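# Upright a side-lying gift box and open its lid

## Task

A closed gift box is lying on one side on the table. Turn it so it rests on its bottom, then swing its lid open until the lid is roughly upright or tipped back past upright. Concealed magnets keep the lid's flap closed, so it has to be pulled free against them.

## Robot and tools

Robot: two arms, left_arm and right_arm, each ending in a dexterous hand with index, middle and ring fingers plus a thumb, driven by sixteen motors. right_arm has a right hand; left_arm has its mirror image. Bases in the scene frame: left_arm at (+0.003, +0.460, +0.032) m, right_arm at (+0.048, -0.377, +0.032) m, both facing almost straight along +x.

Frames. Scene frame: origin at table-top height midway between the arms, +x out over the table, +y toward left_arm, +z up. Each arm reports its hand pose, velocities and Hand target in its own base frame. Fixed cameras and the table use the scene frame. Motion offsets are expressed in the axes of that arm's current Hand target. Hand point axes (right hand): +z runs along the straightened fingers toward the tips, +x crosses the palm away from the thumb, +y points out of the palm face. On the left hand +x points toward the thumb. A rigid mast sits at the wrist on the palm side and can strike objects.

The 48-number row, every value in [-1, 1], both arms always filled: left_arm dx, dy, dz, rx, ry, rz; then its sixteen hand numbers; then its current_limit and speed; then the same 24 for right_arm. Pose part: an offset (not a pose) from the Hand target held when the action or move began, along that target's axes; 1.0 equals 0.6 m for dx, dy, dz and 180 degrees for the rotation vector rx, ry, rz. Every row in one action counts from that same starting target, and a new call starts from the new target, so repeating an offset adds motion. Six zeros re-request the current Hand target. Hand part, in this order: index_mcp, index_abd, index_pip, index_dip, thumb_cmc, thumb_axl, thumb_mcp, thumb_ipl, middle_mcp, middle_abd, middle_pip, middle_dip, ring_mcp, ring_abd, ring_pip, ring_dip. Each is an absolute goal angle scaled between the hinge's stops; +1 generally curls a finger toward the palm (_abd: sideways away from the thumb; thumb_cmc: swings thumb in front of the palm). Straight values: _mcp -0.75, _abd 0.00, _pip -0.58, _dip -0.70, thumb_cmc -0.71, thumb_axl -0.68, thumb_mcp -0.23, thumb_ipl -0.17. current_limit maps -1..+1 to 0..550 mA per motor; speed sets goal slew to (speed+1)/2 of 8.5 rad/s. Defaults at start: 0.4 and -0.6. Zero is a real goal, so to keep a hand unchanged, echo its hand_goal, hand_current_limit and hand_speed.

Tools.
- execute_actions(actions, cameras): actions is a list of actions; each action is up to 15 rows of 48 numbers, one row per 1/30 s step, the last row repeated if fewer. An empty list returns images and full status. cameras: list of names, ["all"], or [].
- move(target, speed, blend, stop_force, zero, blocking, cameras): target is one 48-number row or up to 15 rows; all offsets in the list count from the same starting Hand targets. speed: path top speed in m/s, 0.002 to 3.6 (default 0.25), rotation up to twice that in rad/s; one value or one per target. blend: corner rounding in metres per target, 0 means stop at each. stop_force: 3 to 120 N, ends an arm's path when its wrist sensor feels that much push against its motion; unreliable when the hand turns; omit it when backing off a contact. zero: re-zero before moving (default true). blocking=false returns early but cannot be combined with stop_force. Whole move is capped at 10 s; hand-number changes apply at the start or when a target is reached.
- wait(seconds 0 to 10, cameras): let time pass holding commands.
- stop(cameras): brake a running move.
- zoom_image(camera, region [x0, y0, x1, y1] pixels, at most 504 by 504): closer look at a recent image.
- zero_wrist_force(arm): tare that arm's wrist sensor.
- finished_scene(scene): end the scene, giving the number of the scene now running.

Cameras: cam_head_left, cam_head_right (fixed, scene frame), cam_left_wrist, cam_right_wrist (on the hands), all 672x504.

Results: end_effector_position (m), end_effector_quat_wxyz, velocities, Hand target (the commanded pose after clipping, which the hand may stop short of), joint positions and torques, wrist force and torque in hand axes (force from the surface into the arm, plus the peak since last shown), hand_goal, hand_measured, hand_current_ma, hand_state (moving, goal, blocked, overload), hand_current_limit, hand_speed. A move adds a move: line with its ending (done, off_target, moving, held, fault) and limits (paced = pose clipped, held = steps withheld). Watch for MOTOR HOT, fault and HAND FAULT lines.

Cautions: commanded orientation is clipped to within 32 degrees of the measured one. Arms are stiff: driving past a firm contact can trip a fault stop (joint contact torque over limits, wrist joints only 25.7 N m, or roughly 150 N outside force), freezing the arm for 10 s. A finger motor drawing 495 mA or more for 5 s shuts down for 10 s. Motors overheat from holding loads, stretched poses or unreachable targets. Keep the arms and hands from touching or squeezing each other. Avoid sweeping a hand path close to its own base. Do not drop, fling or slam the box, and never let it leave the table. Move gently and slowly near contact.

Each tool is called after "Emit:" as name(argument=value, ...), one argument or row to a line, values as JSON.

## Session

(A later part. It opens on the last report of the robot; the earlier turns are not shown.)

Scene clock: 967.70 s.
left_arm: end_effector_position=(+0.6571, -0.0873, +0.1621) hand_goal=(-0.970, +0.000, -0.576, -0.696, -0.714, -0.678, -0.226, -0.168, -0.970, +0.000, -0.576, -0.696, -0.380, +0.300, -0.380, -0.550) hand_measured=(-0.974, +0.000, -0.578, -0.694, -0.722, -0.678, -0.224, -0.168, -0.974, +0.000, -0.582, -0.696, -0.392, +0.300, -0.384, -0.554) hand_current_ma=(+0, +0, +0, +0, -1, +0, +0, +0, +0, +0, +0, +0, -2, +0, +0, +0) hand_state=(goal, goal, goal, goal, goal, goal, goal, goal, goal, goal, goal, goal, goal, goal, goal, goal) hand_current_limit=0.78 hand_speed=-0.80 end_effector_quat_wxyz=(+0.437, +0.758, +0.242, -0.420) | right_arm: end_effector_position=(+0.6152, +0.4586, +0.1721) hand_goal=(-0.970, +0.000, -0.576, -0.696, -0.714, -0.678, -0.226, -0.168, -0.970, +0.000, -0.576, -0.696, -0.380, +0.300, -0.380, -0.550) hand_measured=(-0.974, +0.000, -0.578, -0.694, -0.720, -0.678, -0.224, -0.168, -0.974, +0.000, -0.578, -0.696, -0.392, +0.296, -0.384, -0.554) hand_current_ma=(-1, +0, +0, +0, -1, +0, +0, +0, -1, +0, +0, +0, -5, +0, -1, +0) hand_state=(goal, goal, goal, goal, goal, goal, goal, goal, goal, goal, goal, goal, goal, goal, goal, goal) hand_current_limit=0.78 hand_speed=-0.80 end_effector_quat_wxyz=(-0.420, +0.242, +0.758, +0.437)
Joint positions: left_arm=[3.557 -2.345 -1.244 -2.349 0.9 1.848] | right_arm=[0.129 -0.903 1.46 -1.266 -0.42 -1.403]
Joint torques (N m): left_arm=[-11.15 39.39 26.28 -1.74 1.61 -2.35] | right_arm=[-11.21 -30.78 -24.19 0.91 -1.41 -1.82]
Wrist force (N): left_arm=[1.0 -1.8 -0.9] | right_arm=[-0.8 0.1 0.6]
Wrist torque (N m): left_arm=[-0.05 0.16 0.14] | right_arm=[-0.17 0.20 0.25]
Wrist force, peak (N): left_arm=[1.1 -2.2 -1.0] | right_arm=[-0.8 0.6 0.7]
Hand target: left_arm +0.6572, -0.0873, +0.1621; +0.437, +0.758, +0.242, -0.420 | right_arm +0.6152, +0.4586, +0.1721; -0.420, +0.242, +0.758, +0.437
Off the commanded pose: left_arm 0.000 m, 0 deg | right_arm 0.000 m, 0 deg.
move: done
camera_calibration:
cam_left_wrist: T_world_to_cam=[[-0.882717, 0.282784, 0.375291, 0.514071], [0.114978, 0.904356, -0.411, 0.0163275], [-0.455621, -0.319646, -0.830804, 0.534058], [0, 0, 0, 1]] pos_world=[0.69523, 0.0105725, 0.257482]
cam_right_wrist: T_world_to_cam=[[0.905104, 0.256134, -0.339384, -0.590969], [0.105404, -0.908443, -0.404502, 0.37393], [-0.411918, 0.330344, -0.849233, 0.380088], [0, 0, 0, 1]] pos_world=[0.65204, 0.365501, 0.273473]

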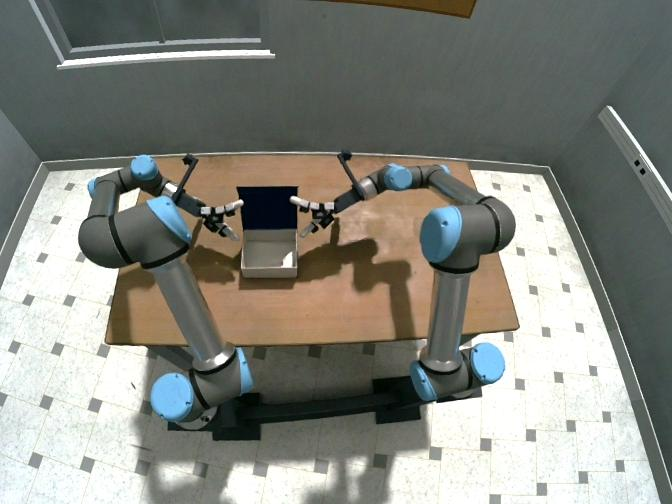

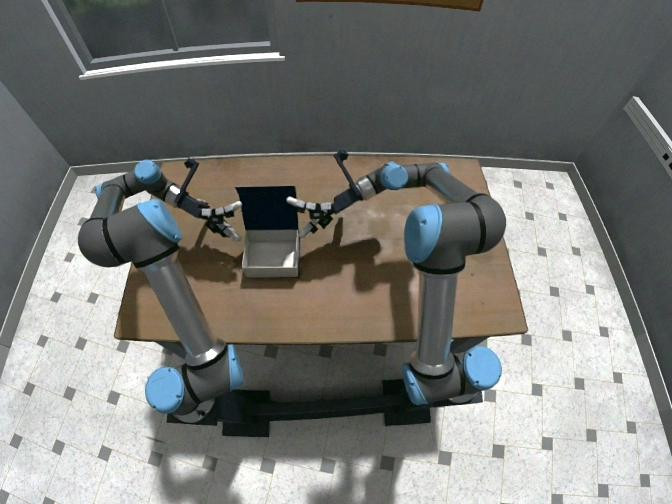

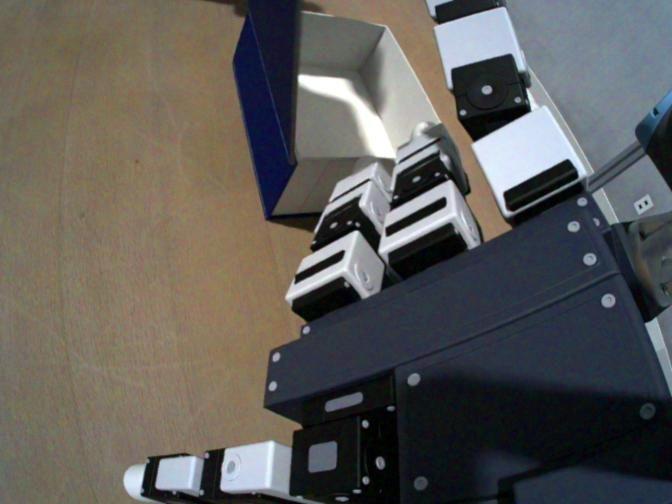

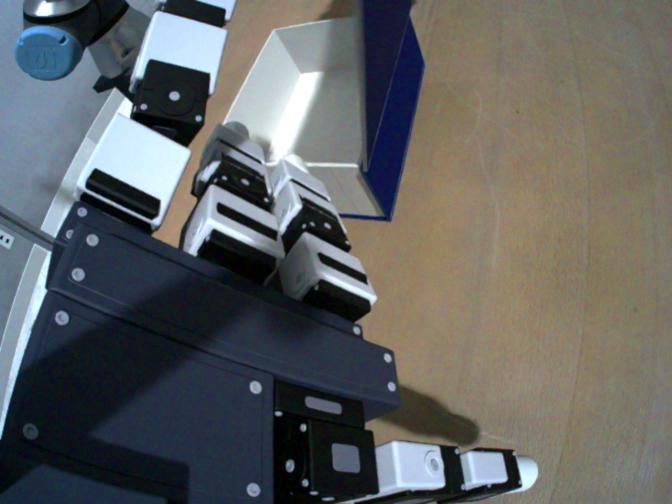

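Emit:
move(
  target=[0,-0.0833,-0.1443,0,0,0,-0.97,0,-0.576,-0.696,-0.714,-0.678,-0.226,-0.168,-0.97,0,-0.576,-0.696,-0.38,0.3,-0.38,-0.55,0.4,-0.8, 0,-0.0833,-0.1443,0,0,0,-0.97,0,-0.576,-0.696,-0.714,-0.678,-0.226,-0.168,-0.97,0,-0.576,-0.696,-0.38,0.3,-0.38,-0.55,0.4,-0.8],
  speed=0.15,
  cameras=["cam_head_left","cam_head_right","cam_right_wrist"],
)

Emit:
zoom_image(
  camera="cam_head_right",
  region=[200, 170, 340, 300],
)

Emit:
zoom_image(
  camera="cam_right_wrist",
  region=[180, 0, 480, 230],
)

Scene clock: 979.33 s.
left_arm: end_effector_position=(+0.6572, +0.0125, +0.1621) hand_goal=(-0.970, +0.000, -0.576, -0.696, -0.714, -0.678, -0.226, -0.168, -0.970, +0.000, -0.576, -0.696, -0.380, +0.300, -0.380, -0.550) hand_measured=(-0.974, +0.000, -0.578, -0.694, -0.722, -0.678, -0.224, -0.168, -0.974, +0.000, -0.580, -0.696, -0.392, +0.300, -0.384, -0.554) hand_current_ma=(+0, +0, +0, +0, -1, +0, +0, +0, +0, +0, +0, +0, -2, +0, +0, +0) hand_state=(goal, goal, goal, goal, goal, goal, goal, goal, goal, goal, goal, goal, goal, goal, goal, goal) hand_current_limit=0.40 hand_speed=-0.80 end_effector_quat_wxyz=(+0.437, +0.758, +0.242, -0.420) | right_arm: end_effector_position=(+0.6153, +0.3587, +0.1721) hand_goal=(-0.970, +0.000, -0.576, -0.696, -0.714, -0.678, -0.226, -0.168, -0.970, +0.000, -0.576, -0.696, -0.380, +0.300, -0.380, -0.550) hand_measured=(-0.974, +0.000, -0.578, -0.694, -0.720, -0.678, -0.224, -0.168, -0.974, +0.000, -0.578, -0.696, -0.392, +0.296, -0.384, -0.554) hand_current_ma=(-1, +0, +0, +0, -1, +0, +0, +0, -1, +0, +0, +0, -4, +0, -1, +0) hand_state=(goal, goal, goal, goal, goal, goal, goal, goal, goal, goal, goal, goal, goal, goal, goal, goal) hand_current_limit=0.40 hand_speed=-0.80 end_effector_quat_wxyz=(-0.420, +0.242, +0.758, +0.437)
Joint positions: left_arm=[3.684 -2.418 -1.105 -2.444 1.02 1.898] | right_arm=[-0.025 -0.939 1.494 -1.091 -0.545 -1.597]
Joint torques (N m): left_arm=[12.66 42.48 26.08 -2.03 1.84 2.05] | right_arm=[-11.3 -51.51 -10.39 1.69 -1.58 -1.43]
Wrist force (N): left_arm=[1.0 -1.7 -0.6] | right_arm=[-0.6 0.1 0.8]
Wrist torque (N m): left_arm=[-0.06 0.15 0.04] | right_arm=[-0.20 0.13 0.25]
Wrist force, peak (N): left_arm=[1.1 -2.2 -1.4] | right_arm=[-0.8 0.7 1.5]
Hand target: left_arm +0.6572, +0.0127, +0.1621; +0.437, +0.758, +0.242, -0.420 | right_arm +0.6153, +0.3586, +0.1721; -0.420, +0.242, +0.758, +0.437
Off the commanded pose: left_arm 0.000 m, 0 deg | right_arm 0.000 m, 0 deg.
move: done
camera_calibration:
cam_right_wrist: T_world_to_cam=[[0.905016, 0.256202, -0.339568, -0.565383], [0.105376, -0.908423, -0.404553, 0.283193], [-0.412119, 0.330345, -0.849135, 0.413235], [0, 0, 0, 1]] pos_world=[0.652141, 0.265601, 0.273473]
Images, in order (width x height): cam_head_left 672x504, cam_head_right 672x504, cam_right_wrist 672x504.

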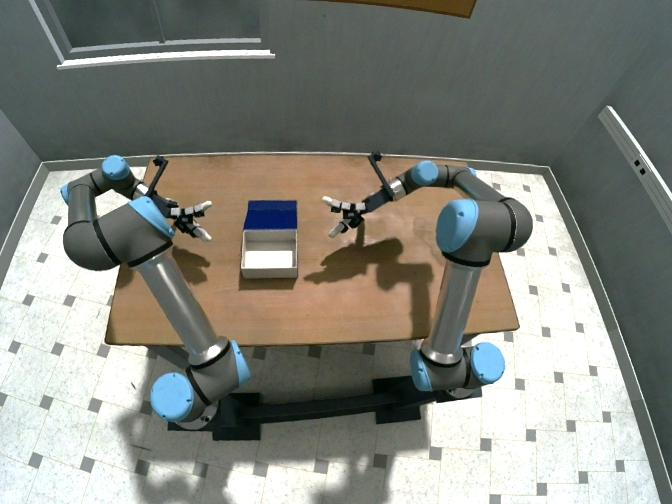

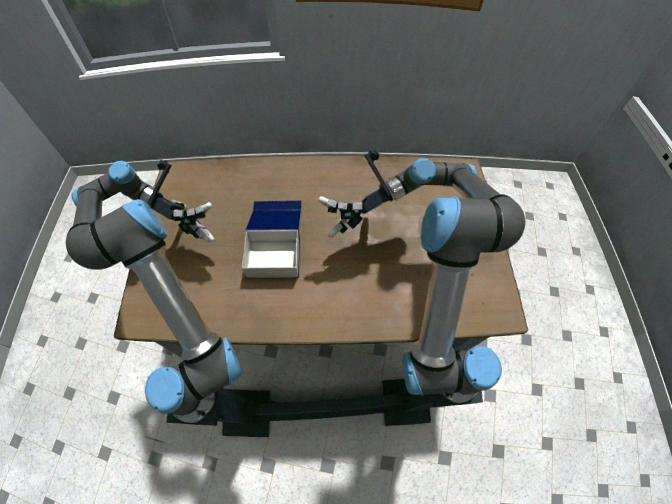

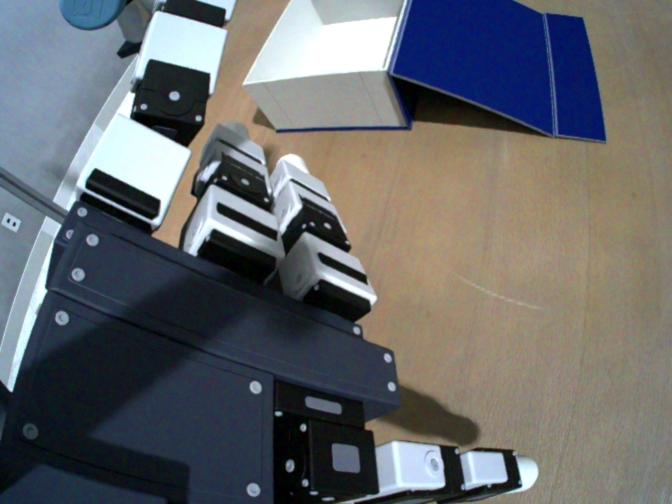

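Scaled by 3.600 from the camera's 672x504 image, which has a finer 960x720 frame.

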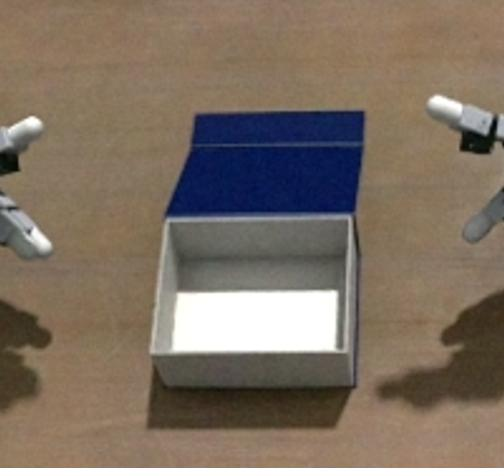

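Scaled by 1.680 from the camera's 672x504 image, which has a finer 960x720 frame.

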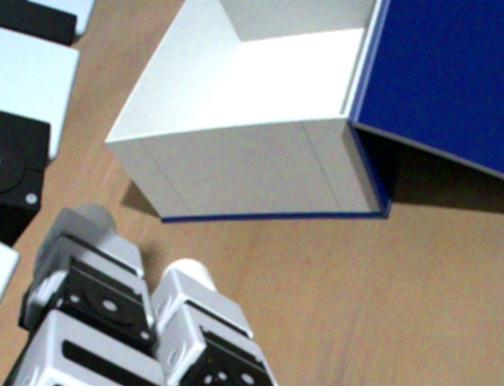

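Emit:
finished_scene(
  scene=1,
)

The scene is finished: the task was done.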